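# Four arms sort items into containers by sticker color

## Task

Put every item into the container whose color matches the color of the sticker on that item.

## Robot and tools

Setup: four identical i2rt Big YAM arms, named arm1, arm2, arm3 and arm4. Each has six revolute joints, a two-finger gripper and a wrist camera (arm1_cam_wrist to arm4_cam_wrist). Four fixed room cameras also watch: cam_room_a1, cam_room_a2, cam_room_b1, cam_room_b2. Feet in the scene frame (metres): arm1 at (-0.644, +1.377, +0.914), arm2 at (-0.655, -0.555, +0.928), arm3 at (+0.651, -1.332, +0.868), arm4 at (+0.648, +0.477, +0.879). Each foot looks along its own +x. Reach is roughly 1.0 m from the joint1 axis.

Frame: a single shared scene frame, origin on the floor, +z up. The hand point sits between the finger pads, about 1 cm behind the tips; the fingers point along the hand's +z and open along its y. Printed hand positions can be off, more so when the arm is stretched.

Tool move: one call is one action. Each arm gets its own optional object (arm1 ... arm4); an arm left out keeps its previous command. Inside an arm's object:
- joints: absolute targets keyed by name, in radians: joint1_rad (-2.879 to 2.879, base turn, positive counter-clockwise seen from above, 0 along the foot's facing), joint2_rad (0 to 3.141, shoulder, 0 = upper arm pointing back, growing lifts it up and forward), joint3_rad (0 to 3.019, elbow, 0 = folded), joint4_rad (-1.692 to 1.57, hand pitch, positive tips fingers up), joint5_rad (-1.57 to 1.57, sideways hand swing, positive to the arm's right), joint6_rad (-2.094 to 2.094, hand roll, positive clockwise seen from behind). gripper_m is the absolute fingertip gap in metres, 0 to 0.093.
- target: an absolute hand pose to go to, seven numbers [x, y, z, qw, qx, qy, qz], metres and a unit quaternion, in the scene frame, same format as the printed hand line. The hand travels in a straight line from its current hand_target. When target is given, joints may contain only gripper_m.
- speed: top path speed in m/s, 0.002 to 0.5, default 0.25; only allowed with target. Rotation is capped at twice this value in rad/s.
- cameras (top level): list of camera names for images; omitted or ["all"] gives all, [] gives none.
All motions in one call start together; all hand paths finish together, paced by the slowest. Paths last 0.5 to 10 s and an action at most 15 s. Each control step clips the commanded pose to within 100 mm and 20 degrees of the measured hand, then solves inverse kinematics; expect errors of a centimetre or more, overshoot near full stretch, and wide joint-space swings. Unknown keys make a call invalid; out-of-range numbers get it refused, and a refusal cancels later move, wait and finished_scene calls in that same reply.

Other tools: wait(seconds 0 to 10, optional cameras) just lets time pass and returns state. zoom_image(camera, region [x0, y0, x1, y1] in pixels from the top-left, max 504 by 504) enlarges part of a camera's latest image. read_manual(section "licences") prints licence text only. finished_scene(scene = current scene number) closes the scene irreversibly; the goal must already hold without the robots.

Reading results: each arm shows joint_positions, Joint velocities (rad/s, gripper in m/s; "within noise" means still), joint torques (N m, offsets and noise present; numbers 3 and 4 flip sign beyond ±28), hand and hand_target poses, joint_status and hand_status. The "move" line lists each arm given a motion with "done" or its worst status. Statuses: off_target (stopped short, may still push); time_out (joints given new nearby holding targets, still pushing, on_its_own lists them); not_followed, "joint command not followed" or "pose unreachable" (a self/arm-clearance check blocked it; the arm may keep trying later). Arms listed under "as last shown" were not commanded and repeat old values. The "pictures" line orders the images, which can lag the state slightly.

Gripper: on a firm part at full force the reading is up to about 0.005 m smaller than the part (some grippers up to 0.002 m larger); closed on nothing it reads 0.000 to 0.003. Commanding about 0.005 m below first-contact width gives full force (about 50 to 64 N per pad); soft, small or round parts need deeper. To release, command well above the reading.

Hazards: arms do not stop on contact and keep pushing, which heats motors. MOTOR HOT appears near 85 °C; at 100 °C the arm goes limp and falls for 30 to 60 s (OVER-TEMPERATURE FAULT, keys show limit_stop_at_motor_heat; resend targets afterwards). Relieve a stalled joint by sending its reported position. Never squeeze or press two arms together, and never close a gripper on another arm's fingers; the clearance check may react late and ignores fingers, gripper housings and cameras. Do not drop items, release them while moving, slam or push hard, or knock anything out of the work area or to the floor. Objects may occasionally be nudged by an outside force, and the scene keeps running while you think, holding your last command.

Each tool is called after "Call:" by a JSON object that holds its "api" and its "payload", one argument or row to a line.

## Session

Call:
{"api": "move", "payload": {
  "cameras": ["cam_room_a1","cam_room_a2","cam_room_b1","cam_room_b2"]
}}

Scene clock: 0.00 s.
Joint torques (N m): no reading
Motor temperatures (°C): arm1=[20 23 27 23 21 21 21] | arm2=[23 24 26 22 22 20 23] | arm3=[24 23 24 23 24 23 23] | arm4=[22 21 23 22 24 21 24]
Heat: arm1: hottest joint3_rad 27 °C; arm2: hottest joint3_rad 26 °C; arm3: hottest joint1_rad 24 °C; arm4: hottest joint5_rad 24 °C.
Joint velocities: within noise
arm1.joint_positions: joint1_rad=+0.263 joint2_rad=+0.541 joint3_rad=+1.448 joint4_rad=-1.274 joint5_rad=+0.156 joint6_rad=+0.460 gripper_m=+0.09396
arm1.joint_status: not commanded
arm1.hand: x=-0.6722 y=+1.5689 z=+1.5123 quat_wxyz=(-0.269, +0.505, -0.648, -0.503) (m; scene frame)
arm1.hand_target: x=-0.6707 y=+1.5650 z=+1.5243 quat_wxyz=(-0.273, +0.499, -0.642, -0.514) (m; scene frame)
arm1.hand_status: not commanded
arm2.joint_positions: joint1_rad=+0.198 joint2_rad=+0.259 joint3_rad=+1.632 joint4_rad=-1.245 joint5_rad=-0.167 joint6_rad=+0.724 gripper_m=+0.09396
arm2.joint_status: not commanded
arm2.hand: x=-0.6328 y=-0.5393 z=+1.6268 quat_wxyz=(-0.736, -0.518, -0.413, +0.142) (m; scene frame)
arm2.hand_target: x=-0.6348 y=-0.5332 z=+1.6300 quat_wxyz=(-0.741, -0.512, -0.410, +0.144) (m; scene frame)
arm2.hand_status: not commanded
arm3.joint_positions: joint1_rad=-0.202 joint2_rad=+0.522 joint3_rad=+1.369 joint4_rad=-1.376 joint5_rad=-0.141 joint6_rad=+0.009 gripper_m=+0.09396
arm3.joint_status: not commanded
arm3.hand: x=+0.6122 y=-1.5130 z=+1.4112 quat_wxyz=(-0.346, -0.682, -0.528, +0.369) (m; scene frame)
arm3.hand_target: x=+0.6130 y=-1.5103 z=+1.4212 quat_wxyz=(-0.352, -0.676, -0.525, +0.378) (m; scene frame)
arm3.hand_status: not commanded
arm4.joint_positions: joint1_rad=+0.128 joint2_rad=+0.492 joint3_rad=+1.422 joint4_rad=-1.388 joint5_rad=-0.180 joint6_rad=-0.624 gripper_m=+0.09396
arm4.joint_status: not commanded
arm4.hand: x=+0.5903 y=+0.6373 z=+1.4468 quat_wxyz=(-0.401, +0.802, -0.272, -0.348) (m; scene frame)
arm4.hand_target: x=+0.5910 y=+0.6334 z=+1.4564 quat_wxyz=(-0.410, +0.797, -0.269, -0.353) (m; scene frame)
arm4.hand_status: not commanded
pictures: cam_room_a1, cam_room_a2, cam_room_b1, cam_room_b2
Images, in order (width x height): cam_room_a1 672x504, cam_room_a2 672x504, cam_room_b1 672x504, cam_room_b2 672x504.

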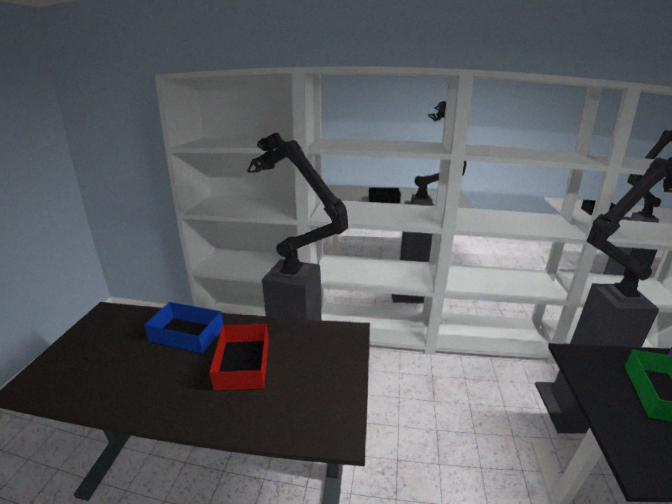

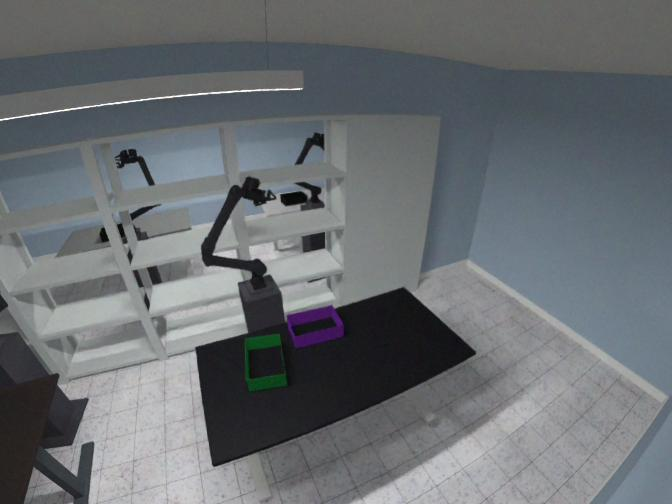

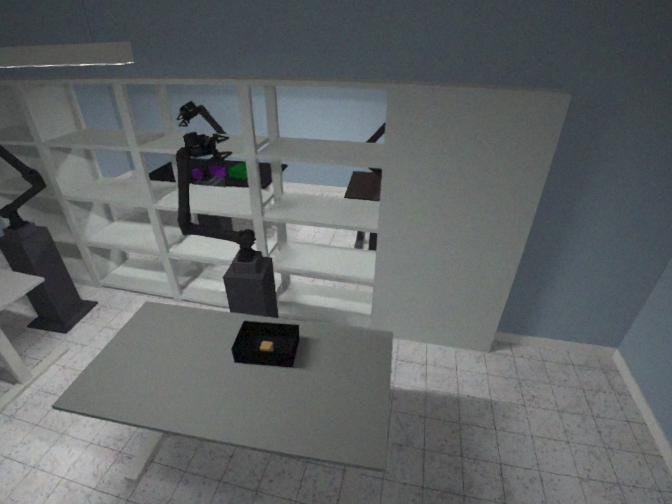

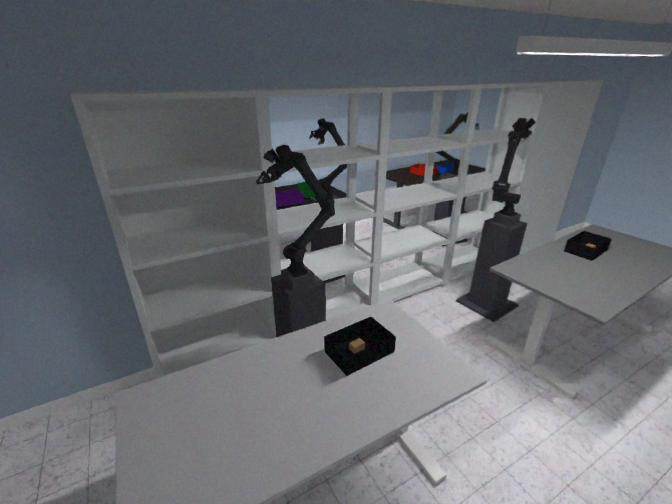

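Call:
{"api": "move", "payload": {
  "arm1": {"joints":{"joint1_rad":1.6,"joint2_rad":1.2,"joint3_rad":1.37,"joint4_rad":-1.05,"joint5_rad":0,"joint6_rad":0}},
  "arm2": {"joints":{"joint1_rad":-1.35,"joint2_rad":1.2,"joint3_rad":1.37,"joint4_rad":-1.05,"joint5_rad":0,"joint6_rad":0}},
  "arm3": {"joints":{"joint1_rad":1.45,"joint2_rad":1.2,"joint3_rad":1.44,"joint4_rad":-1.05,"joint5_rad":0,"joint6_rad":0}},
  "arm4": {"joints":{"joint1_rad":-1.6,"joint2_rad":1.2,"joint3_rad":1.44,"joint4_rad":-1.05,"joint5_rad":0,"joint6_rad":0}},
  "cameras": ["arm1_cam_wrist","arm2_cam_wrist","arm3_cam_wrist","arm4_cam_wrist","cam_room_b1","cam_room_b2"]
}}

Call:
{"api": "zoom_image", "payload": {
  "camera": "cam_room_b1",
  "region": [220, 310, 310, 370]
}}

Call:
{"api": "zoom_image", "payload": {
  "camera": "cam_room_b2",
  "region": [310, 310, 410, 380]
}}

Scene clock: 9.07 s.
Joint torques (N m): arm1=[-1.85 -7.77 13.86 1.73 0.11 -0.04] | arm2=[1.03 -10.87 12.49 2.37 -0.01 -0.08] | arm3=[1.38 -10.34 10.85 1.74 0.11 -0.11] | arm4=[0.85 -11.46 10.81 1.47 0.05 0.16]
Motor temperatures (°C): arm1=[20 23 28 23 21 21 21] | arm2=[23 24 26 22 22 20 23] | arm3=[24 23 25 23 24 23 23] | arm4=[22 22 24 22 24 21 24]
Heat: arm1: hottest joint3_rad 28 °C; arm2: hottest joint3_rad 26 °C; arm3: hottest joint3_rad 25 °C; arm4: hottest joint3_rad 24 °C.
move: arm1 done; arm2 done; arm3 done; arm4 done
Joint velocities: within noise
arm1.joint_positions: joint1_rad=+1.599 joint2_rad=+1.211 joint3_rad=+1.345 joint4_rad=-1.060 joint5_rad=-0.002 joint6_rad=+0.007 gripper_m=+0.09398
arm1.joint_status: all done
arm1.hand: x=-1.1141 y=+1.3301 z=+1.2848 quat_wxyz=(+0.016, +0.945, +0.043, -0.324) (m; scene frame)
arm1.hand_target: x=-1.1164 y=+1.3296 z=+1.3045 quat_wxyz=(+0.015, +0.937, +0.047, -0.345) (m; scene frame)
arm1.hand_status: not commanded
arm2.joint_positions: joint1_rad=-1.353 joint2_rad=+1.201 joint3_rad=+1.361 joint4_rad=-1.058 joint5_rad=+0.000 joint6_rad=+0.014 gripper_m=+0.09398
arm2.joint_status: all done
arm2.hand: x=-1.1077 y=-0.7134 z=+1.3034 quat_wxyz=(-0.056, -0.932, -0.151, +0.324) (m; scene frame)
arm2.hand_target: x=-1.1098 y=-0.7154 z=+1.3100 quat_wxyz=(-0.056, -0.928, -0.159, +0.333) (m; scene frame)
arm2.hand_status: not commanded
arm3.joint_positions: joint1_rad=+1.447 joint2_rad=+1.202 joint3_rad=+1.426 joint4_rad=-1.059 joint5_rad=-0.002 joint6_rad=+0.006 gripper_m=+0.09398
arm3.joint_status: all done
arm3.hand: x=+1.1222 y=-1.4439 z=+1.2806 quat_wxyz=(-0.359, -0.114, -0.925, +0.048) (m; scene frame)
arm3.hand_target: x=+1.1247 y=-1.4432 z=+1.2901 quat_wxyz=(-0.370, -0.110, -0.921, +0.051) (m; scene frame)
arm3.hand_status: not commanded
arm4.joint_positions: joint1_rad=-1.605 joint2_rad=+1.210 joint3_rad=+1.418 joint4_rad=-1.061 joint5_rad=+0.001 joint6_rad=-0.012 gripper_m=+0.09398
arm4.joint_status: all done
arm4.hand: x=+1.1370 y=+0.4891 z=+1.2792 quat_wxyz=(-0.349, +0.017, -0.937, +0.000) (m; scene frame)
arm4.hand_target: x=+1.1383 y=+0.4915 z=+1.2976 quat_wxyz=(-0.369, +0.013, -0.929, -0.003) (m; scene frame)
arm4.hand_status: not commanded
pictures: arm1_cam_wrist, arm2_cam_wrist, arm3_cam_wrist, arm4_cam_wrist, cam_room_b1, cam_room_b2
Images, in order (width x height): arm1_cam_wrist 672x504, arm2_cam_wrist 672x504, arm3_cam_wrist 672x504, arm4_cam_wrist 672x504, cam_room_b1 672x504, cam_room_b2 672x504.

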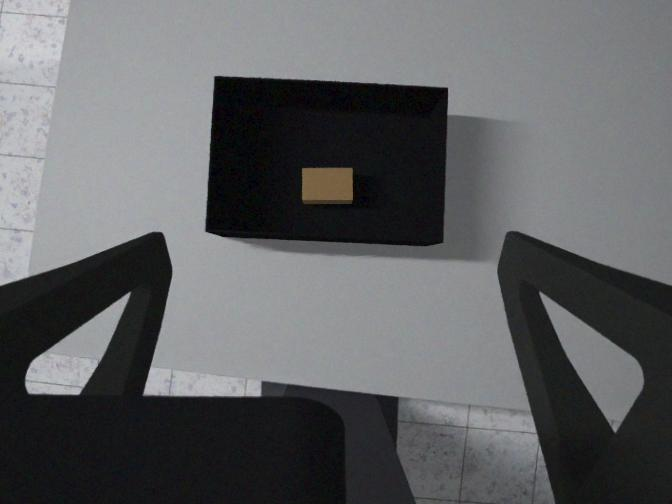

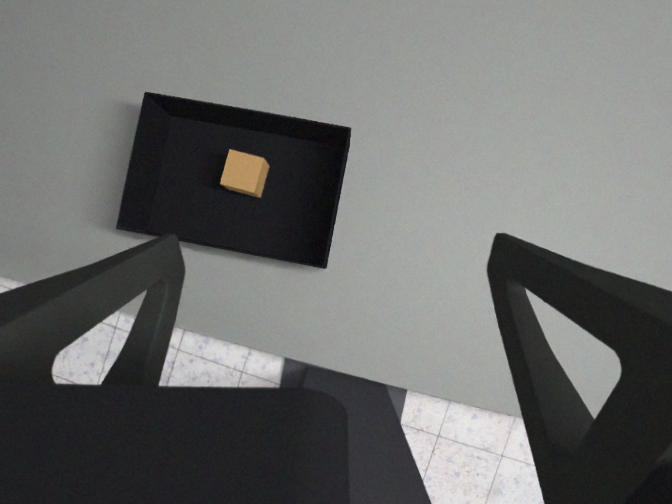

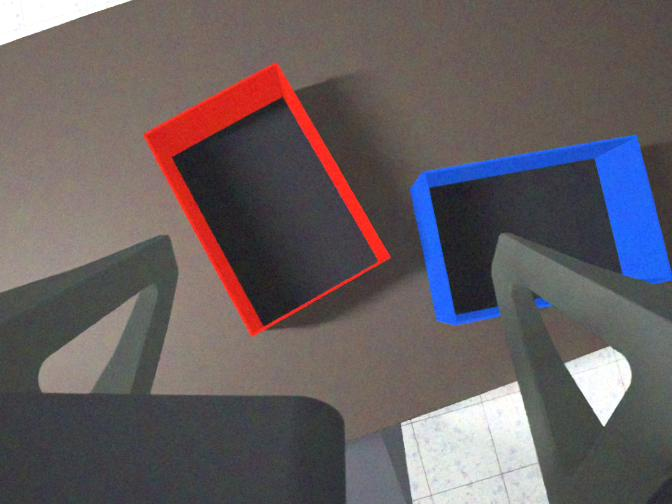

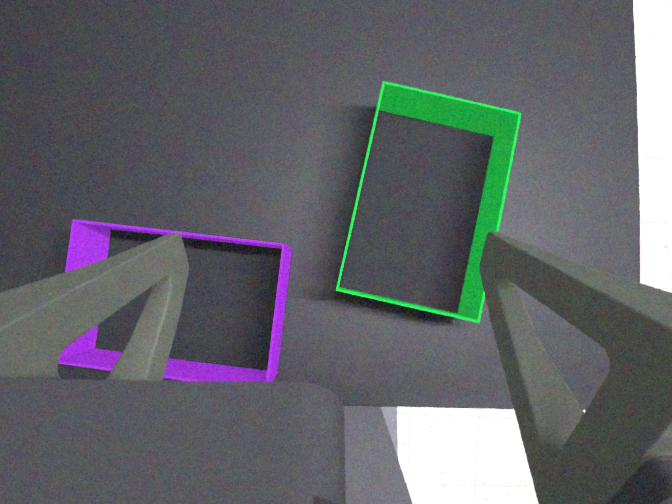

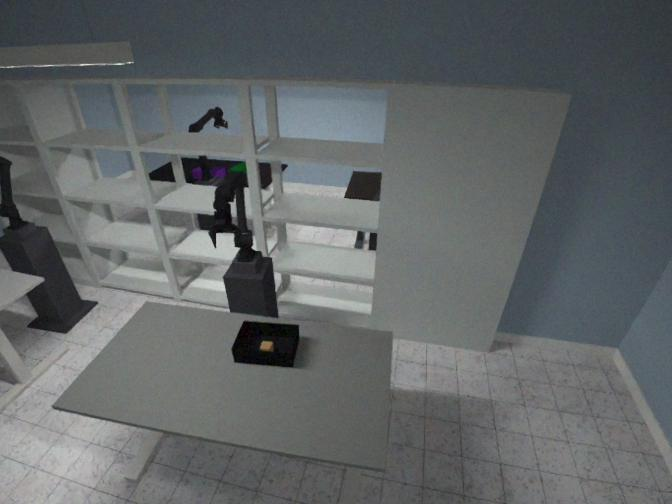

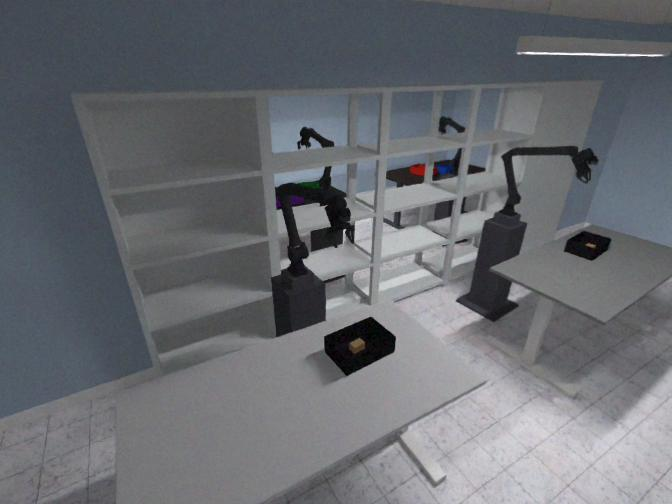

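Scaled by 5.600.

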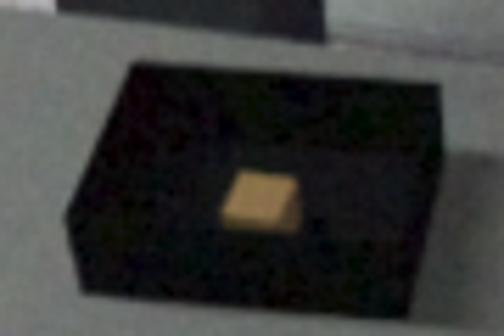

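Scaled by 5.040.

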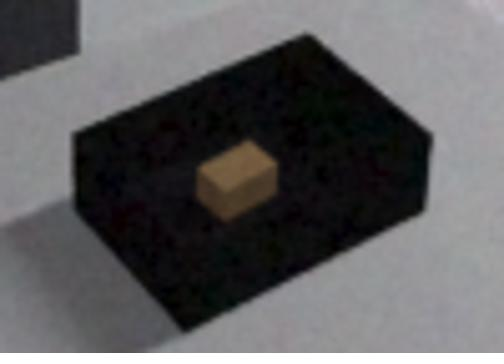

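Call:
{"api": "move", "payload": {
  "arm1": {"target":[-1.259,1.306,0.893,0,0.9990,0.0454,0]},
  "arm2": {"target":[-1.230,-0.904,0.885,0,0.9979,0.0645,0]},
  "arm4": {"joints":{"joint1_rad":0.91,"joint2_rad":0.55,"joint3_rad":1.4,"joint4_rad":-0.9,"joint6_rad":1.55}},
  "cameras": ["arm1_cam_wrist","arm2_cam_wrist"]
}}

Scene clock: 30.87 s.
Joint torques (N m): arm1=[-0.85 -18.32 13.35 0.02 -0.07 0.11] | arm2=[1.26 -23.47 13.63 0.13 -0.12 0.22] | arm3=[1.38 -10.29 10.93 1.78 0.11 -0.11] | arm4=[1.03 3.08 7.42 1.91 0.12 0.08]
Motor temperatures (°C): arm1=[20 23 32 23 21 21 21] | arm2=[23 25 29 22 22 20 23] | arm3=[24 23 27 23 24 23 23] | arm4=[22 22 27 22 24 21 24]
Heat: arm1: hottest joint3_rad 32 °C; arm2: hottest joint3_rad 29 °C; arm3: hottest joint3_rad 27 °C; arm4: hottest joint3_rad 27 °C.
move: arm1 off_target; arm2 off_target; arm4 done
Joint velocities: within noise
arm1.joint_positions: joint1_rad=+1.606 joint2_rad=+2.173 joint3_rad=+1.593 joint4_rad=-1.055 joint5_rad=-0.003 joint6_rad=+0.016 gripper_m=+0.09398
arm1.joint_status: not commanded
arm1.hand: x=-1.2373 y=+1.3158 z=+0.8727 quat_wxyz=(-0.002, +0.999, +0.044, +0.024) (m; scene frame)
arm1.hand_target: x=-1.2578 y=+1.3061 z=+0.8934 quat_wxyz=(+0.000, +0.999, +0.045, +0.000) (m; scene frame)
arm1.hand_status: off_target (0.031 m and 2.8 deg from the pose sent, 0.418 m and 37.9 deg at the start)
arm2.joint_positions: joint1_rad=-1.148 joint2_rad=+2.284 joint3_rad=+1.812 joint4_rad=-1.115 joint5_rad=+0.001 joint6_rad=+0.402 gripper_m=+0.09398
arm2.joint_status: not commanded
arm2.hand: x=-1.2192 y=-0.8923 z=+0.8793 quat_wxyz=(+0.006, -0.998, -0.069, -0.008) (m; scene frame)
arm2.hand_target: x=-1.2293 y=-0.9038 z=+0.8852 quat_wxyz=(+0.000, -0.998, -0.065, +0.000) (m; scene frame)
arm2.hand_status: off_target (0.017 m and 1.2 deg from the pose sent, 0.476 m and 39.9 deg at the start)
arm3: as last shown
arm4.joint_positions: joint1_rad=+0.906 joint2_rad=+0.549 joint3_rad=+1.395 joint4_rad=-0.913 joint5_rad=-0.001 joint6_rad=+1.536 gripper_m=+0.09401
arm4.joint_status: all done
arm4.hand: x=+0.4597 y=+0.6130 z=+1.5349 quat_wxyz=(+0.308, +0.348, -0.642, -0.610) (m; scene frame)
arm4.hand_target: x=+0.4601 y=+0.6120 z=+1.5405 quat_wxyz=(+0.316, +0.341, -0.638, -0.613) (m; scene frame)
arm4.hand_status: not commanded
pictures: arm1_cam_wrist, arm2_cam_wrist
Images, in order (width x height): arm1_cam_wrist 672x504, arm2_cam_wrist 672x504.

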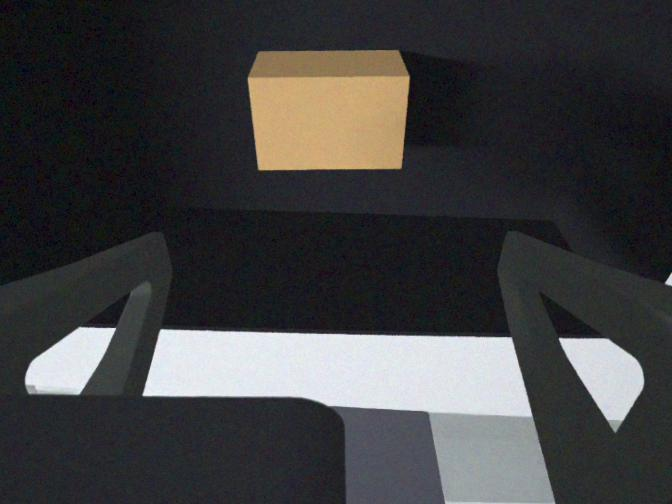

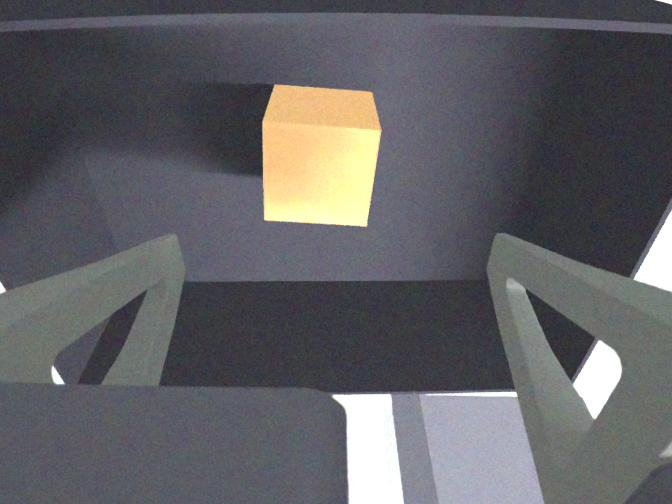

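Call:
{"api": "move", "payload": {
  "arm1": {"target":[-1.260,1.303,0.764,0,0.9990,0.0454,0],"speed":0.15},
  "arm2": {"target":[-1.207,-0.905,0.745,0,0.9990,0.0436,0],"speed":0.15},
  "arm4": {"target":[0.32,0.706,1.17,-0.3265,-0.3265,0.6272,0.6272]},
  "cameras": ["arm1_cam_wrist","arm2_cam_wrist"]
}}

Scene clock: 43.63 s.
Joint torques (N m): arm1=[-0.44 -17.44 10.5 0.7 -0.05 0.13] | arm2=[1.49 -22.3 7.8 1.33 -0.09 0.22] | arm3=[1.26 -10.52 10.89 1.72 0.11 -0.11] | arm4=[1.32 -3.66 9.37 2.24 0.22 0.08]
Motor temperatures (°C): arm1=[20 24 33 23 21 21 21] | arm2=[23 25 31 22 22 20 23] | arm3=[24 23 28 23 24 23 23] | arm4=[22 22 28 22 24 21 24]
Heat: arm1: hottest joint3_rad 33 °C; arm2: hottest joint3_rad 31 °C; arm3: hottest joint3_rad 28 °C; arm4: hottest joint3_rad 28 °C.
move: arm1 off_target; arm2 off_target; arm4 off_target
Joint velocities: within noise
arm1.joint_positions: joint1_rad=+1.611 joint2_rad=+2.360 joint3_rad=+1.593 joint4_rad=-0.852 joint5_rad=-0.003 joint6_rad=+0.022 gripper_m=+0.09398
arm1.joint_status: not commanded
arm1.hand: x=-1.2441 y=+1.3120 z=+0.7617 quat_wxyz=(-0.002, +0.999, +0.044, +0.016) (m; scene frame)
arm1.hand_target: x=-1.2594 y=+1.3028 z=+0.7645 quat_wxyz=(+0.000, +0.999, +0.045, +0.000) (m; scene frame)
arm1.hand_status: off_target (0.018 m and 1.9 deg from the pose sent, 0.112 m and 2.8 deg at the start)
arm2.joint_positions: joint1_rad=-1.132 joint2_rad=+2.438 joint3_rad=+1.778 joint4_rad=-0.880 joint5_rad=+0.001 joint6_rad=+0.463 gripper_m=+0.09398
arm2.joint_status: not commanded
arm2.hand: x=-1.2191 y=-0.9046 z=+0.7699 quat_wxyz=(-0.006, -0.999, -0.046, +0.013) (m; scene frame)
arm2.hand_target: x=-1.2065 y=-0.9044 z=+0.7457 quat_wxyz=(+0.000, -0.999, -0.044, +0.000) (m; scene frame)
arm2.hand_status: off_target (0.028 m and 1.6 deg from the pose sent, 0.136 m and 3.1 deg at the start)
arm3: as last shown
arm4.joint_positions: joint1_rad=+0.908 joint2_rad=+0.804 joint3_rad=+0.365 joint4_rad=+0.406 joint5_rad=+0.008 joint6_rad=+1.552 gripper_m=+0.09401
arm4.joint_status: not commanded
arm4.hand: x=+0.3219 y=+0.7075 z=+1.1594 quat_wxyz=(+0.316, +0.335, -0.635, -0.620) (m; scene frame)
arm4.hand_target: x=+0.3201 y=+0.7060 z=+1.1701 quat_wxyz=(+0.327, +0.327, -0.627, -0.627) (m; scene frame)
arm4.hand_status: off_target (0.011 m and 2.0 deg from the pose sent, 0.402 m and 4.1 deg at the start)
pictures: arm1_cam_wrist, arm2_cam_wrist
Images, in order (width x height): arm1_cam_wrist 672x504, arm2_cam_wrist 672x504.

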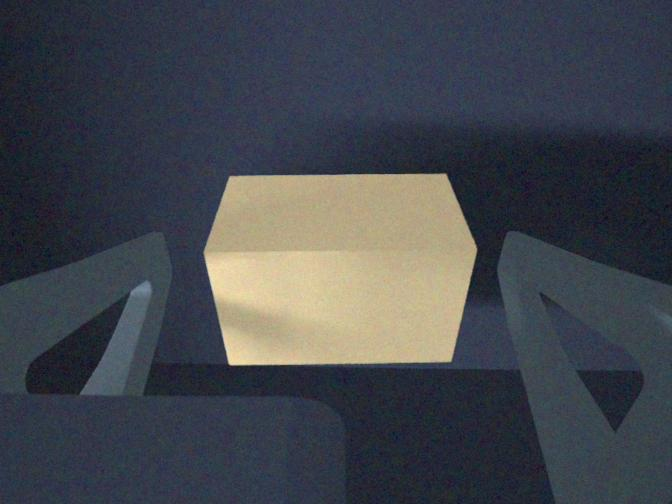

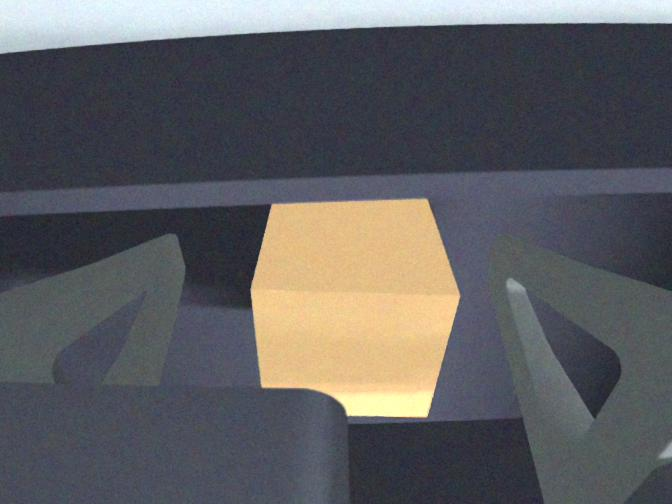

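Call:
{"api": "move", "payload": {
  "arm1": {"joints":{"gripper_m":0.060}},
  "arm2": {"target":[-1.191,-0.899,0.735,0,0.9990,0.0436,0],"speed":0.12},
  "cameras": ["arm1_cam_wrist","arm2_cam_wrist"]
}}

Scene clock: 48.43 s.
Joint torques (N m): arm1=[-0.56 -18.26 10.63 0.79 -0.04 0.14] | arm2=[1.49 -23.06 7.25 1.28 -0.1 0.22] | arm3=[1.32 -10.34 10.92 1.73 0.11 -0.11] | arm4=[1.44 -4.01 9.35 2.13 0.21 0.08]
Motor temperatures (°C): arm1=[20 25 33 23 21 21 21] | arm2=[23 26 31 22 22 20 23] | arm3=[24 23 28 23 24 23 23] | arm4=[22 22 28 22 24 21 24]
Heat: arm1: hottest joint3_rad 33 °C; arm2: hottest joint3_rad 31 °C; arm3: hottest joint3_rad 28 °C; arm4: hottest joint3_rad 28 °C.
move: arm1 off_target; arm2 off_target
Joint velocities: within noise
arm1.joint_positions: joint1_rad=+1.611 joint2_rad=+2.360 joint3_rad=+1.593 joint4_rad=-0.852 joint5_rad=-0.003 joint6_rad=+0.022 gripper_m=+0.06796
arm1.joint_status: gripper_m off_target (ended at +0.06799, target +0.06000)
arm1.hand: x=-1.2442 y=+1.3121 z=+0.7617 quat_wxyz=(-0.002, +0.999, +0.043, +0.016) (m; scene frame)
arm1.hand_target: x=-1.2594 y=+1.3028 z=+0.7645 quat_wxyz=(+0.000, +0.999, +0.046, +0.000) (m; scene frame)
arm1.hand_status: not commanded
arm2.joint_positions: joint1_rad=-1.126 joint2_rad=+2.438 joint3_rad=+1.711 joint4_rad=-0.826 joint5_rad=+0.001 joint6_rad=+0.469 gripper_m=+0.09398
arm2.joint_status: not commanded
arm2.hand: x=-1.2003 y=-0.8976 z=+0.7502 quat_wxyz=(-0.002, -0.999, -0.047, +0.007) (m; scene frame)
arm2.hand_target: x=-1.1908 y=-0.8987 z=+0.7352 quat_wxyz=(+0.000, -0.999, -0.044, +0.000) (m; scene frame)
arm2.hand_status: off_target (0.018 m and 0.9 deg from the pose sent, 0.045 m and 1.6 deg at the start)
arm3, arm4: as last shown
arm4.hand: x=+0.3219 y=+0.7076 z=+1.1595 quat_wxyz=(+0.316, +0.335, -0.635, -0.620) (m; scene frame)
arm4.hand_target: x=+0.3201 y=+0.7060 z=+1.1700 quat_wxyz=(+0.327, +0.327, -0.627, -0.627) (m; scene frame)
pictures: arm1_cam_wrist, arm2_cam_wrist
Images, in order (width x height): arm1_cam_wrist 672x504, arm2_cam_wrist 672x504.

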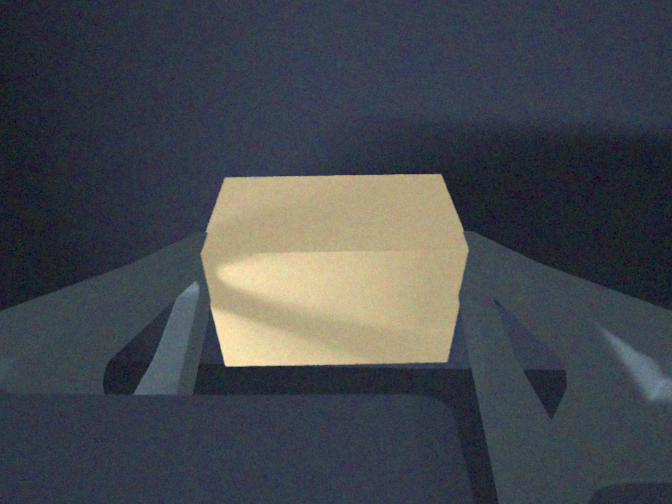

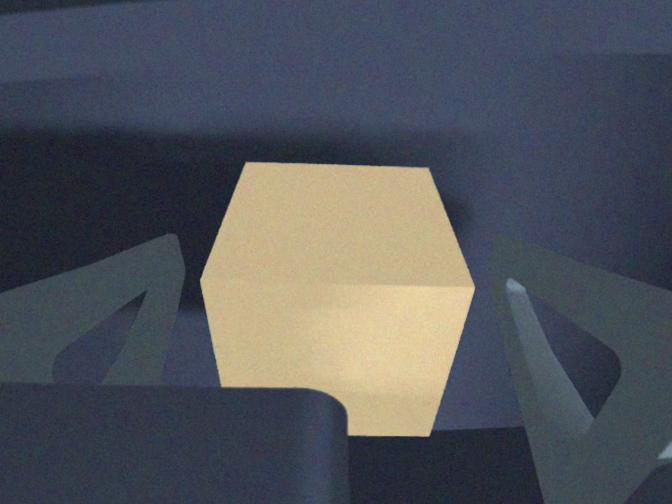

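Call:
{"api": "move", "payload": {
  "arm2": {"joints":{"gripper_m":0.044}},
  "arm1": {"target":[-1.255,1.303,0.95,0,0.9990,0.0454,0]},
  "cameras": []
}}

Call:
{"api": "move", "payload": {
  "arm2": {"target":[-1.20,-0.899,0.95,0,0.9990,0.0436,0]},
  "arm1": {"joints":{"joint2_rad":0.55,"joint3_rad":1.4,"joint4_rad":-0.9,"joint6_rad":0}},
  "cameras": ["cam_room_b2","arm1_cam_wrist","arm2_cam_wrist"]
}}

Call:
{"api": "zoom_image", "payload": {
  "camera": "cam_room_b2",
  "region": [230, 130, 350, 220]
}}

Call:
{"api": "move", "payload": {
  "arm2": {"joints":{"joint2_rad":0.55,"joint3_rad":1.4,"joint4_rad":-0.9,"joint6_rad":0}},
  "cameras": ["cam_room_b1","cam_room_b2"]
}}

Call:
{"api": "zoom_image", "payload": {
  "camera": "cam_room_b1",
  "region": [180, 100, 300, 190]
}}

Scene clock: 56.07 s.
Joint torques (N m): arm1=[-0.97 -18.32 13.61 -0.2 -0.04 0.07] | arm2=[1.44 -23.06 7.3 1.28 -0.08 0.2] | arm3=[1.38 -10.23 10.93 1.77 0.12 -0.1] | arm4=[1.08 -3.43 9.43 2.07 0.19 0.07]
Motor temperatures (°C): arm1=[20 25 33 23 21 21 21] | arm2=[23 26 30 22 22 20 23] | arm3=[24 23 29 23 24 23 23] | arm4=[22 22 29 22 24 21 24]
Heat: arm1: hottest joint3_rad 33 °C; arm2: hottest joint3_rad 30 °C; arm3: hottest joint3_rad 29 °C; arm4: hottest joint3_rad 29 °C.
move: arm1 off_target; arm2 off_target
Joint velocities: within noise
arm1.joint_positions: joint1_rad=+1.611 joint2_rad=+2.101 joint3_rad=+1.633 joint4_rad=-1.164 joint5_rad=-0.003 joint6_rad=+0.022 gripper_m=+0.06796
arm1.joint_status: not commanded
arm1.hand: x=-1.2377 y=+1.3120 z=+0.9282 quat_wxyz=(-0.002, +0.999, +0.043, +0.023) (m; scene frame)
arm1.hand_target: x=-1.2540 y=+1.3030 z=+0.9504 quat_wxyz=(+0.000, +0.999, +0.046, +0.000) (m; scene frame)
arm1.hand_status: off_target (0.029 m and 2.7 deg from the pose sent, 0.189 m and 1.9 deg at the start)
arm2.joint_positions: joint1_rad=-1.126 joint2_rad=+2.438 joint3_rad=+1.711 joint4_rad=-0.826 joint5_rad=+0.001 joint6_rad=+0.470 gripper_m=+0.05303
arm2.joint_status: gripper_m off_target (ended at +0.05304, target +0.04400)
arm2.hand: x=-1.2003 y=-0.8976 z=+0.7502 quat_wxyz=(-0.003, -0.999, -0.046, +0.007) (m; scene frame)
arm2.hand_target: x=-1.1907 y=-0.8987 z=+0.7352 quat_wxyz=(+0.000, -0.999, -0.044, +0.000) (m; scene frame)
arm2.hand_status: not commanded
arm3, arm4: as last shown
pictures: none
No camera images: "cameras" was empty.

Scene clock: 57.83 s.
Joint torques (N m): arm1=[-0.73 5.77 9.01 1.94 -0.06 -0.05] | arm2=[0.97 -24.18 13.59 0.05 -0.09 0.13] | arm3=[1.44 -10.34 10.92 1.73 0.12 -0.11] | arm4=[1.14 -3.37 9.5 2.13 0.22 0.07]
Motor temperatures (°C): arm1=[20 25 33 23 21 21 21] | arm2=[23 26 30 22 22 20 23] | arm3=[24 23 29 23 24 23 23] | arm4=[22 22 30 22 24 21 24]
Heat: arm1: hottest joint3_rad 33 °C; arm2: hottest joint3_rad 30 °C; arm3: hottest joint3_rad 29 °C; arm4: hottest joint3_rad 30 °C.
move: arm1 done; arm2 off_target
Joint velocities: within noise
arm1.joint_positions: joint1_rad=+1.611 joint2_rad=+0.547 joint3_rad=+1.394 joint4_rad=-0.906 joint5_rad=-0.003 joint6_rad=+0.008 gripper_m=+0.06796
arm1.joint_status: all done
arm1.hand: x=-0.8640 y=+1.3502 z=+1.5749 quat_wxyz=(+0.040, +0.721, +0.039, -0.691) (m; scene frame)
arm1.hand_target: x=-0.8640 y=+1.3473 z=+1.5784 quat_wxyz=(+0.042, +0.718, +0.047, -0.693) (m; scene frame)
arm1.hand_status: not commanded
arm2.joint_positions: joint1_rad=-1.126 joint2_rad=+2.159 joint3_rad=+1.731 joint4_rad=-1.181 joint5_rad=+0.001 joint6_rad=+0.470 gripper_m=+0.05303
arm2.joint_status: not commanded
arm2.hand: x=-1.1856 y=-0.8887 z=+0.9296 quat_wxyz=(+0.011, -0.999, -0.046, -0.017) (m; scene frame)
arm2.hand_target: x=-1.1992 y=-0.8985 z=+0.9504 quat_wxyz=(+0.000, -0.999, -0.044, +0.000) (m; scene frame)
arm2.hand_status: off_target (0.027 m and 2.4 deg from the pose sent, 0.200 m and 0.9 deg at the start)
arm3, arm4: as last shown
pictures: arm1_cam_wrist, arm2_cam_wrist, cam_room_b2
Images, in order (width x height): arm1_cam_wrist 672x504, arm2_cam_wrist 672x504, cam_room_b2 672x504.

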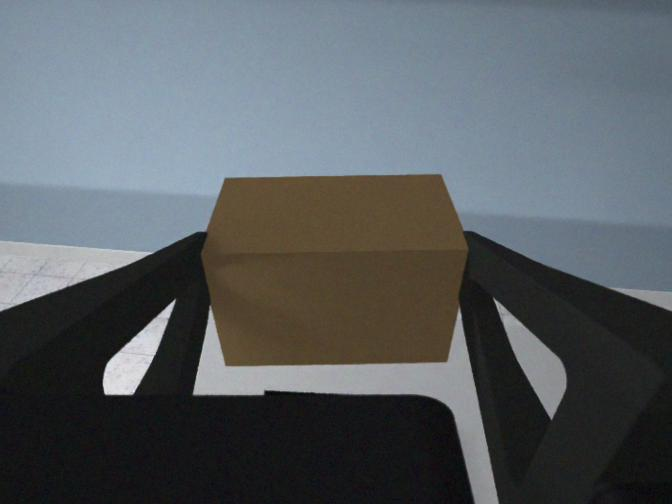

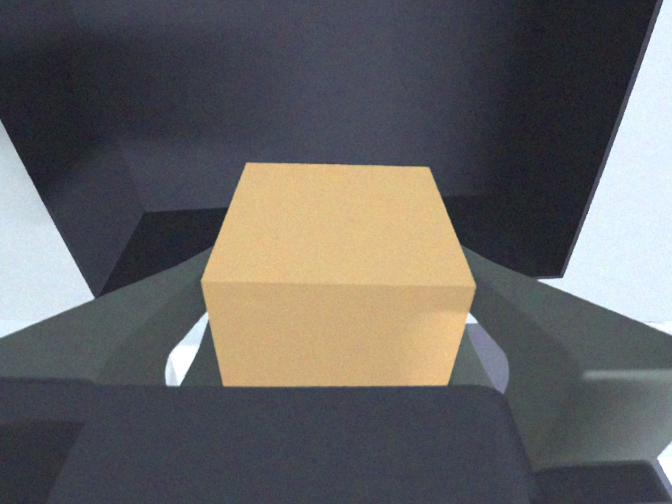

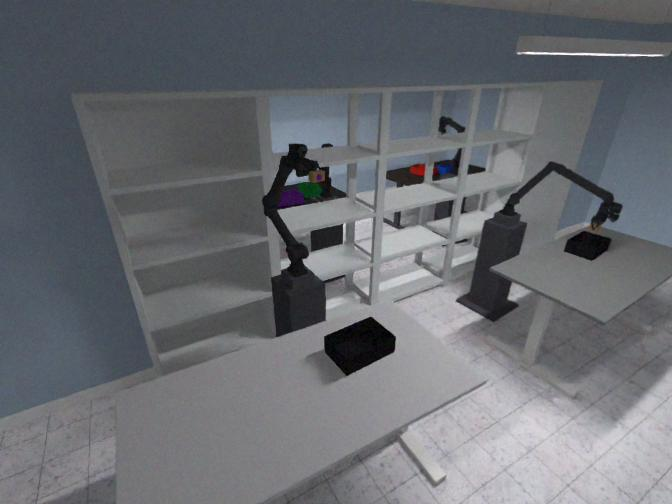

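Scaled by 4.200.

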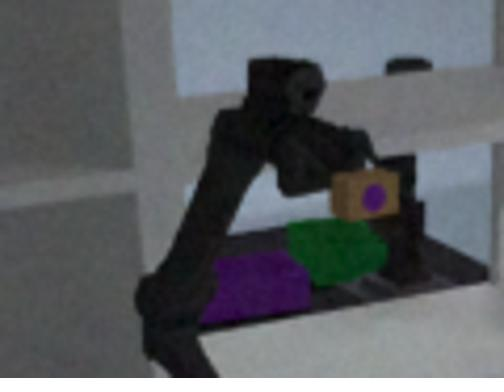

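Scene clock: 59.63 s.
Joint torques (N m): arm1=[-1.03 5.83 8.96 2.13 -0.03 -0.05] | arm2=[0.91 1.49 8.68 2.82 -0.13 -0.08] | arm3=[1.32 -10.34 10.88 1.76 0.12 -0.11] | arm4=[1.26 -3.55 9.42 2.36 0.21 0.09]
Motor temperatures (°C): arm1=[20 25 33 23 21 21 22] | arm2=[23 26 30 22 22 20 23] | arm3=[24 23 29 23 24 23 23] | arm4=[22 22 30 22 24 21 24]
Heat: arm1: hottest joint3_rad 33 °C; arm2: hottest joint3_rad 30 °C; arm3: hottest joint3_rad 29 °C; arm4: hottest joint3_rad 30 °C.
move: arm2 done
Joint velocities: within noise
arm1, arm3, arm4: as last shown
arm1.hand_target: x=-0.8640 y=+1.3473 z=+1.5784 quat_wxyz=(+0.042, +0.718, +0.046, -0.693) (m; scene frame)
arm2.joint_positions: joint1_rad=-1.126 joint2_rad=+0.554 joint3_rad=+1.402 joint4_rad=-0.905 joint5_rad=+0.001 joint6_rad=+0.014 gripper_m=+0.05304
arm2.joint_status: all done
arm2.hand: x=-0.8542 y=-0.6813 z=+1.5873 quat_wxyz=(-0.194, -0.701, -0.197, +0.658) (m; scene frame)
arm2.hand_target: x=-0.8530 y=-0.6813 z=+1.5882 quat_wxyz=(-0.191, -0.697, -0.203, +0.661) (m; scene frame)
arm2.hand_status: not commanded
pictures: cam_room_b1, cam_room_b2
Images, in order (width x height): cam_room_b1 672x504, cam_room_b2 672x504.

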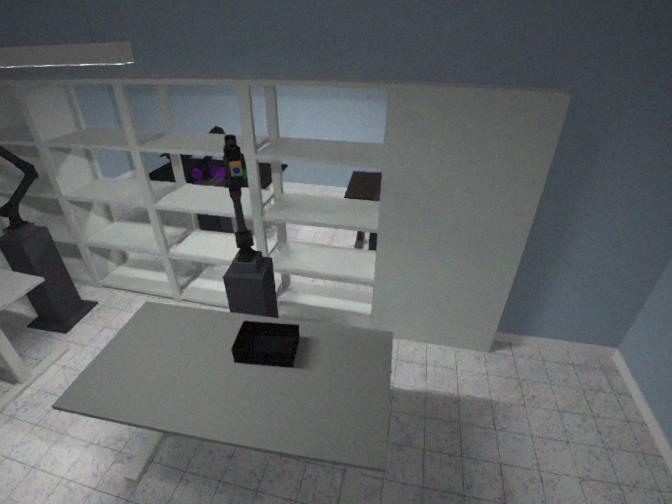

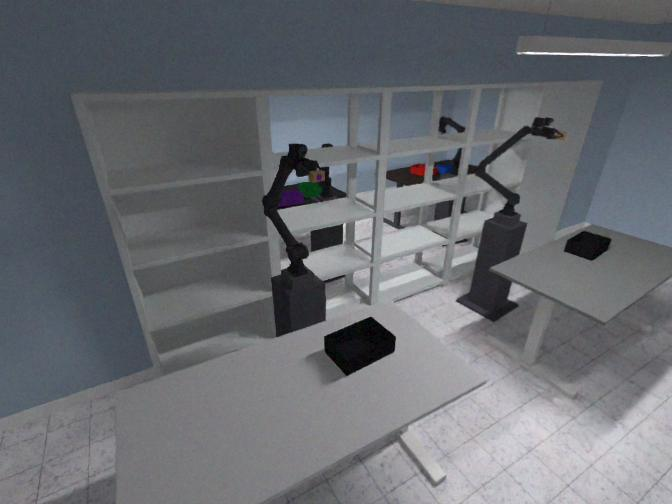

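Scaled by 4.200.

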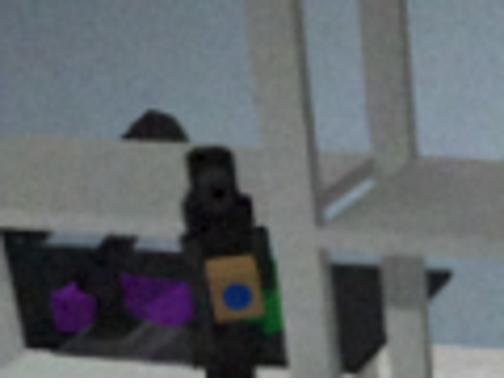

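Call:
{"api": "move", "payload": {
  "arm1": {"joints":{"joint1_rad":-2.25}},
  "arm2": {"joints":{"joint1_rad":0.92}},
  "arm3": {"joints":{"joint1_rad":-1.99,"joint2_rad":0.55,"joint3_rad":1.4,"joint4_rad":-0.9,"joint6_rad":1.55}},
  "cameras": []
}}

Call:
{"api": "move", "payload": {
  "arm1": {"target":[-0.30,1.136,1.19,0.6744,0.2126,0.6744,-0.2126]},
  "arm2": {"target":[-0.293,-0.768,1.18,0.6822,0.186,0.6822,-0.186]},
  "arm3": {"target":[0.32,-1.133,1.17,0.3509,0.3509,-0.6139,-0.6139]},
  "cameras": []
}}

Call:
{"api": "move", "payload": {
  "arm1": {"target":[0.0,0.926,1.205,0.6744,0.2126,0.6744,-0.2126]},
  "arm2": {"target":[0.0,-0.943,1.185,0.6822,0.186,0.6822,-0.186]},
  "arm3": {"target":[0.082,-1.010,1.20,0.3509,0.3509,-0.6139,-0.6139]},
  "arm4": {"target":[0.095,0.875,1.20,-0.3265,-0.3265,0.6272,0.6272]},
  "cameras": ["arm1_cam_wrist","arm2_cam_wrist","arm3_cam_wrist","arm4_cam_wrist"]
}}

Scene clock: 72.07 s.
Joint torques (N m): arm1=[-1.96 4.19 9.18 2.06 -0.04 -0.03] | arm2=[1.2 1.61 8.68 2.8 -0.01 -0.07] | arm3=[0.5 2.32 8.36 2.21 0.02 -0.07] | arm4=[1.44 -3.43 9.37 2.18 0.25 0.09]
Motor temperatures (°C): arm1=[20 25 32 23 21 21 22] | arm2=[23 26 30 22 22 20 23] | arm3=[24 23 29 23 24 23 23] | arm4=[22 22 31 22 24 21 24]
Heat: arm1: hottest joint3_rad 32 °C; arm2: hottest joint3_rad 30 °C; arm3: hottest joint3_rad 29 °C; arm4: hottest joint3_rad 31 °C.
move: arm1 done; arm2 done; arm3 done
Joint velocities: within noise
arm1.joint_positions: joint1_rad=-2.243 joint2_rad=+0.547 joint3_rad=+1.394 joint4_rad=-0.906 joint5_rad=-0.003 joint6_rad=+0.007 gripper_m=+0.06799
arm1.joint_status: all done
arm1.hand: x=-0.4424 y=+1.2440 z=+1.5680 quat_wxyz=(-0.651, -0.217, -0.699, +0.201) (m; scene frame)
arm1.hand_target: x=-0.4428 y=+1.2426 z=+1.5716 quat_wxyz=(-0.652, -0.216, -0.697, +0.206) (m; scene frame)
arm1.hand_status: not commanded
arm2.joint_positions: joint1_rad=+0.915 joint2_rad=+0.554 joint3_rad=+1.402 joint4_rad=-0.905 joint5_rad=-0.001 joint6_rad=+0.014 gripper_m=+0.05307
arm2.joint_status: all done
arm2.hand: x=-0.4560 y=-0.6774 z=+1.5881 quat_wxyz=(-0.664, -0.199, -0.699, +0.176) (m; scene frame)
arm2.hand_target: x=-0.4563 y=-0.6759 z=+1.5889 quat_wxyz=(-0.665, -0.192, -0.699, +0.180) (m; scene frame)
arm2.hand_status: not commanded
arm3.joint_positions: joint1_rad=-1.979 joint2_rad=+0.554 joint3_rad=+1.392 joint4_rad=-0.908 joint5_rad=+0.000 joint6_rad=+1.542 gripper_m=+0.09400
arm3.joint_status: all done
arm3.hand: x=+0.4465 y=-1.2030 z=+1.5198 quat_wxyz=(-0.333, -0.371, +0.633, +0.592) (m; scene frame)
arm3.hand_target: x=+0.4512 y=-1.2027 z=+1.5266 quat_wxyz=(-0.336, -0.362, +0.631, +0.599) (m; scene frame)
arm3.hand_status: not commanded
arm4: as last shown
pictures: none
No camera images: "cameras" was empty.

Scene clock: 74.63 s.
Joint torques (N m): arm1=[-3.02 -2.73 11.66 2.45 -0.02 0.04] | arm2=[1.55 -5.89 9.87 3.64 0.16 -0.08] | arm3=[1.44 -2.55 9.63 2.61 0.06 -0.07] | arm4=[1.49 -4.13 9.48 2.13 0.21 0.08]
Motor temperatures (°C): arm1=[20 25 32 23 21 21 22] | arm2=[23 26 30 22 22 20 24] | arm3=[24 23 29 23 24 23 23] | arm4=[22 22 31 22 24 21 24]
Heat: arm1: hottest joint3_rad 32 °C; arm2: hottest joint3_rad 30 °C; arm3: hottest joint3_rad 29 °C; arm4: hottest joint3_rad 31 °C.
move: arm1 off_target; arm2 done; arm3 done
Joint velocities: within noise
arm1.joint_positions: joint1_rad=-2.246 joint2_rad=+0.904 joint3_rad=+0.365 joint4_rad=+0.512 joint5_rad=-0.006 joint6_rad=+0.007 gripper_m=+0.06799
arm1.joint_status: not commanded
arm1.hand: x=-0.2985 y=+1.1406 z=+1.1751 quat_wxyz=(-0.661, -0.214, -0.689, +0.205) (m; scene frame)
arm1.hand_target: x=-0.3001 y=+1.1362 z=+1.1900 quat_wxyz=(-0.674, -0.213, -0.674, +0.213) (m; scene frame)
arm1.hand_status: off_target (0.016 m and 2.5 deg from the pose sent, 0.418 m and 4.2 deg at the start)
arm2.joint_positions: joint1_rad=+0.919 joint2_rad=+0.993 joint3_rad=+0.340 joint4_rad=+0.627 joint5_rad=+0.004 joint6_rad=+0.011 gripper_m=+0.05307
arm2.joint_status: not commanded
arm2.hand: x=-0.2938 y=-0.7717 z=+1.1743 quat_wxyz=(-0.674, -0.196, -0.689, +0.181) (m; scene frame)
arm2.hand_target: x=-0.2931 y=-0.7680 z=+1.1799 quat_wxyz=(-0.682, -0.186, -0.682, +0.186) (m; scene frame)
arm2.hand_status: done (0.007 m and 1.8 deg from the pose sent, 0.449 m and 3.4 deg at the start)
arm3.joint_positions: joint1_rad=-1.979 joint2_rad=+0.703 joint3_rad=+0.374 joint4_rad=+0.316 joint5_rad=+0.002 joint6_rad=+1.552 gripper_m=+0.09400
arm3.joint_status: not commanded
arm3.hand: x=+0.3192 y=-1.1330 z=+1.1647 quat_wxyz=(-0.346, -0.357, +0.619, +0.608) (m; scene frame)
arm3.hand_target: x=+0.3201 y=-1.1330 z=+1.1700 quat_wxyz=(-0.351, -0.351, +0.614, +0.614) (m; scene frame)
arm3.hand_status: done (0.005 m and 1.3 deg from the pose sent, 0.379 m and 4.6 deg at the start)
arm4: as last shown
pictures: none
No camera images: "cameras" was empty.

Scene clock: 76.77 s.
Joint torques (N m): arm1=[-2.37 -15.27 16.53 1.5 0.06 0.09] | arm2=[1.03 -17.9 15.2 2.13 -0.18 -0.08] | arm3=[2.37 -13.74 13.19 1.52 0.11 -0.09] | arm4=[0.5 -15.03 11.78 1.03 -0.05 0.1]
Motor temperatures (°C): arm1=[20 25 33 23 21 21 22] | arm2=[23 26 31 22 22 20 24] | arm3=[24 23 30 23 24 23 23] | arm4=[22 22 31 22 24 21 24]
Heat: arm1: hottest joint3_rad 33 °C; arm2: hottest joint3_rad 31 °C; arm3: hottest joint3_rad 30 °C; arm4: hottest joint3_rad 31 °C.
move: arm1 off_target; arm2 off_target; arm3 off_target; arm4 off_target
Joint velocities: within noise
arm1.joint_positions: joint1_rad=-2.246 joint2_rad=+1.852 joint3_rad=+1.316 joint4_rad=+0.499 joint5_rad=-0.005 joint6_rad=+0.007 gripper_m=+0.06799
arm1.joint_status: not commanded
arm1.hand: x=-0.0097 y=+0.9400 z=+1.1743 quat_wxyz=(-0.658, -0.215, -0.692, +0.204) (m; scene frame)
arm1.hand_target: x=-0.0024 y=+0.9277 z=+1.2052 quat_wxyz=(-0.674, -0.213, -0.674, +0.213) (m; scene frame)
arm1.hand_status: off_target (0.035 m and 3.0 deg from the pose sent, 0.369 m and 2.5 deg at the start)
arm2.joint_positions: joint1_rad=+0.919 joint2_rad=+1.847 joint3_rad=+1.211 joint4_rad=+0.611 joint5_rad=+0.004 joint6_rad=+0.011 gripper_m=+0.05307
arm2.joint_status: not commanded
arm2.hand: x=-0.0163 y=-0.9361 z=+1.1709 quat_wxyz=(-0.674, -0.195, -0.689, +0.181) (m; scene frame)
arm2.hand_target: x=-0.0016 y=-0.9421 z=+1.1850 quat_wxyz=(-0.682, -0.186, -0.682, +0.186) (m; scene frame)
arm2.hand_status: off_target (0.023 m and 1.7 deg from the pose sent, 0.340 m and 1.7 deg at the start)
arm3.joint_positions: joint1_rad=-1.964 joint2_rad=+1.497 joint3_rad=+0.974 joint4_rad=+0.497 joint5_rad=+0.030 joint6_rad=+1.553 gripper_m=+0.09400
arm3.joint_status: not commanded
arm3.hand: x=+0.0974 y=-1.0085 z=+1.1789 quat_wxyz=(-0.339, -0.355, +0.625, +0.607) (m; scene frame)
arm3.hand_target: x=+0.0833 y=-1.0108 z=+1.2000 quat_wxyz=(-0.351, -0.351, +0.614, +0.614) (m; scene frame)
arm3.hand_status: off_target (0.026 m and 2.0 deg from the pose sent, 0.270 m and 1.3 deg at the start)
arm4.joint_positions: joint1_rad=+0.899 joint2_rad=+1.583 joint3_rad=+1.043 joint4_rad=+0.522 joint5_rad=-0.009 joint6_rad=+1.552 gripper_m=+0.09401
arm4.joint_status: not commanded
arm4.hand: x=+0.1033 y=+0.8633 z=+1.1874 quat_wxyz=(+0.321, +0.335, -0.630, -0.623) (m; scene frame)
arm4.hand_target: x=+0.0959 y=+0.8744 z=+1.1998 quat_wxyz=(+0.326, +0.327, -0.627, -0.627) (m; scene frame)
arm4.hand_status: off_target (0.019 m and 1.3 deg from the pose sent, 0.285 m and 2.0 deg at the start)
pictures: arm1_cam_wrist, arm2_cam_wrist, arm3_cam_wrist, arm4_cam_wrist
Images, in order (width x height): arm1_cam_wrist 672x504, arm2_cam_wrist 672x504, arm3_cam_wrist 672x504, arm4_cam_wrist 672x504.

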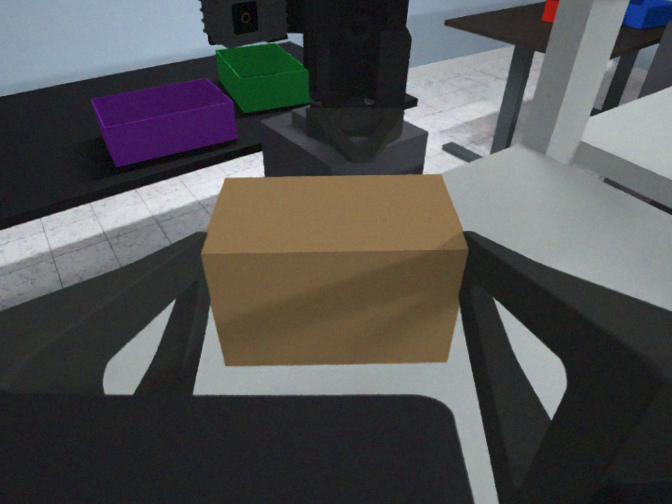

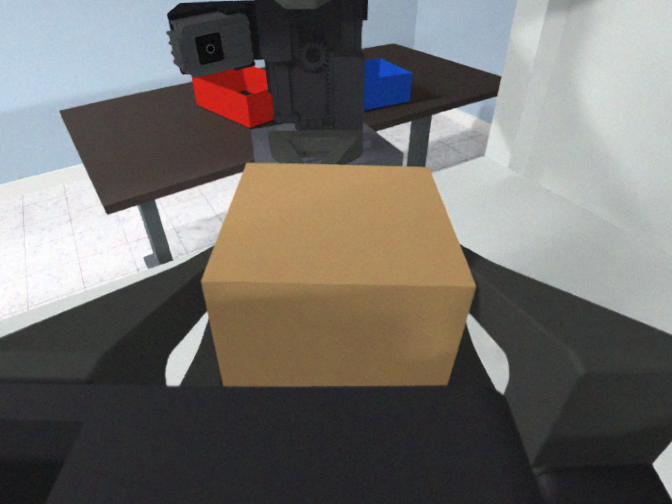

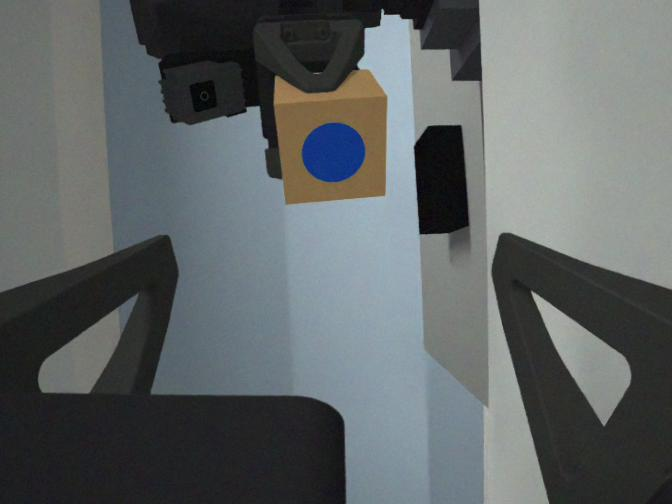

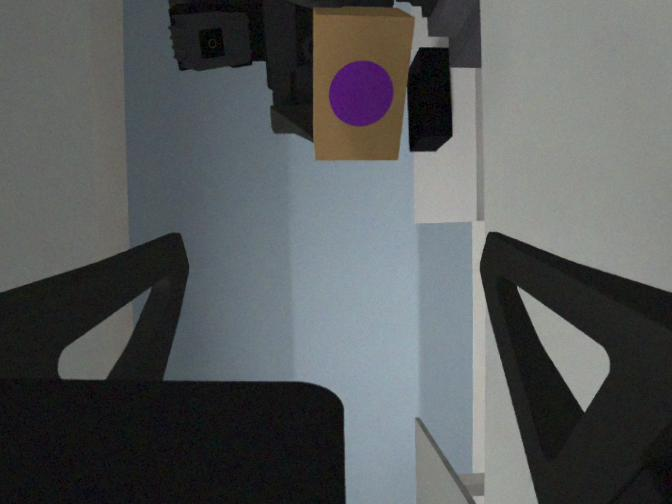

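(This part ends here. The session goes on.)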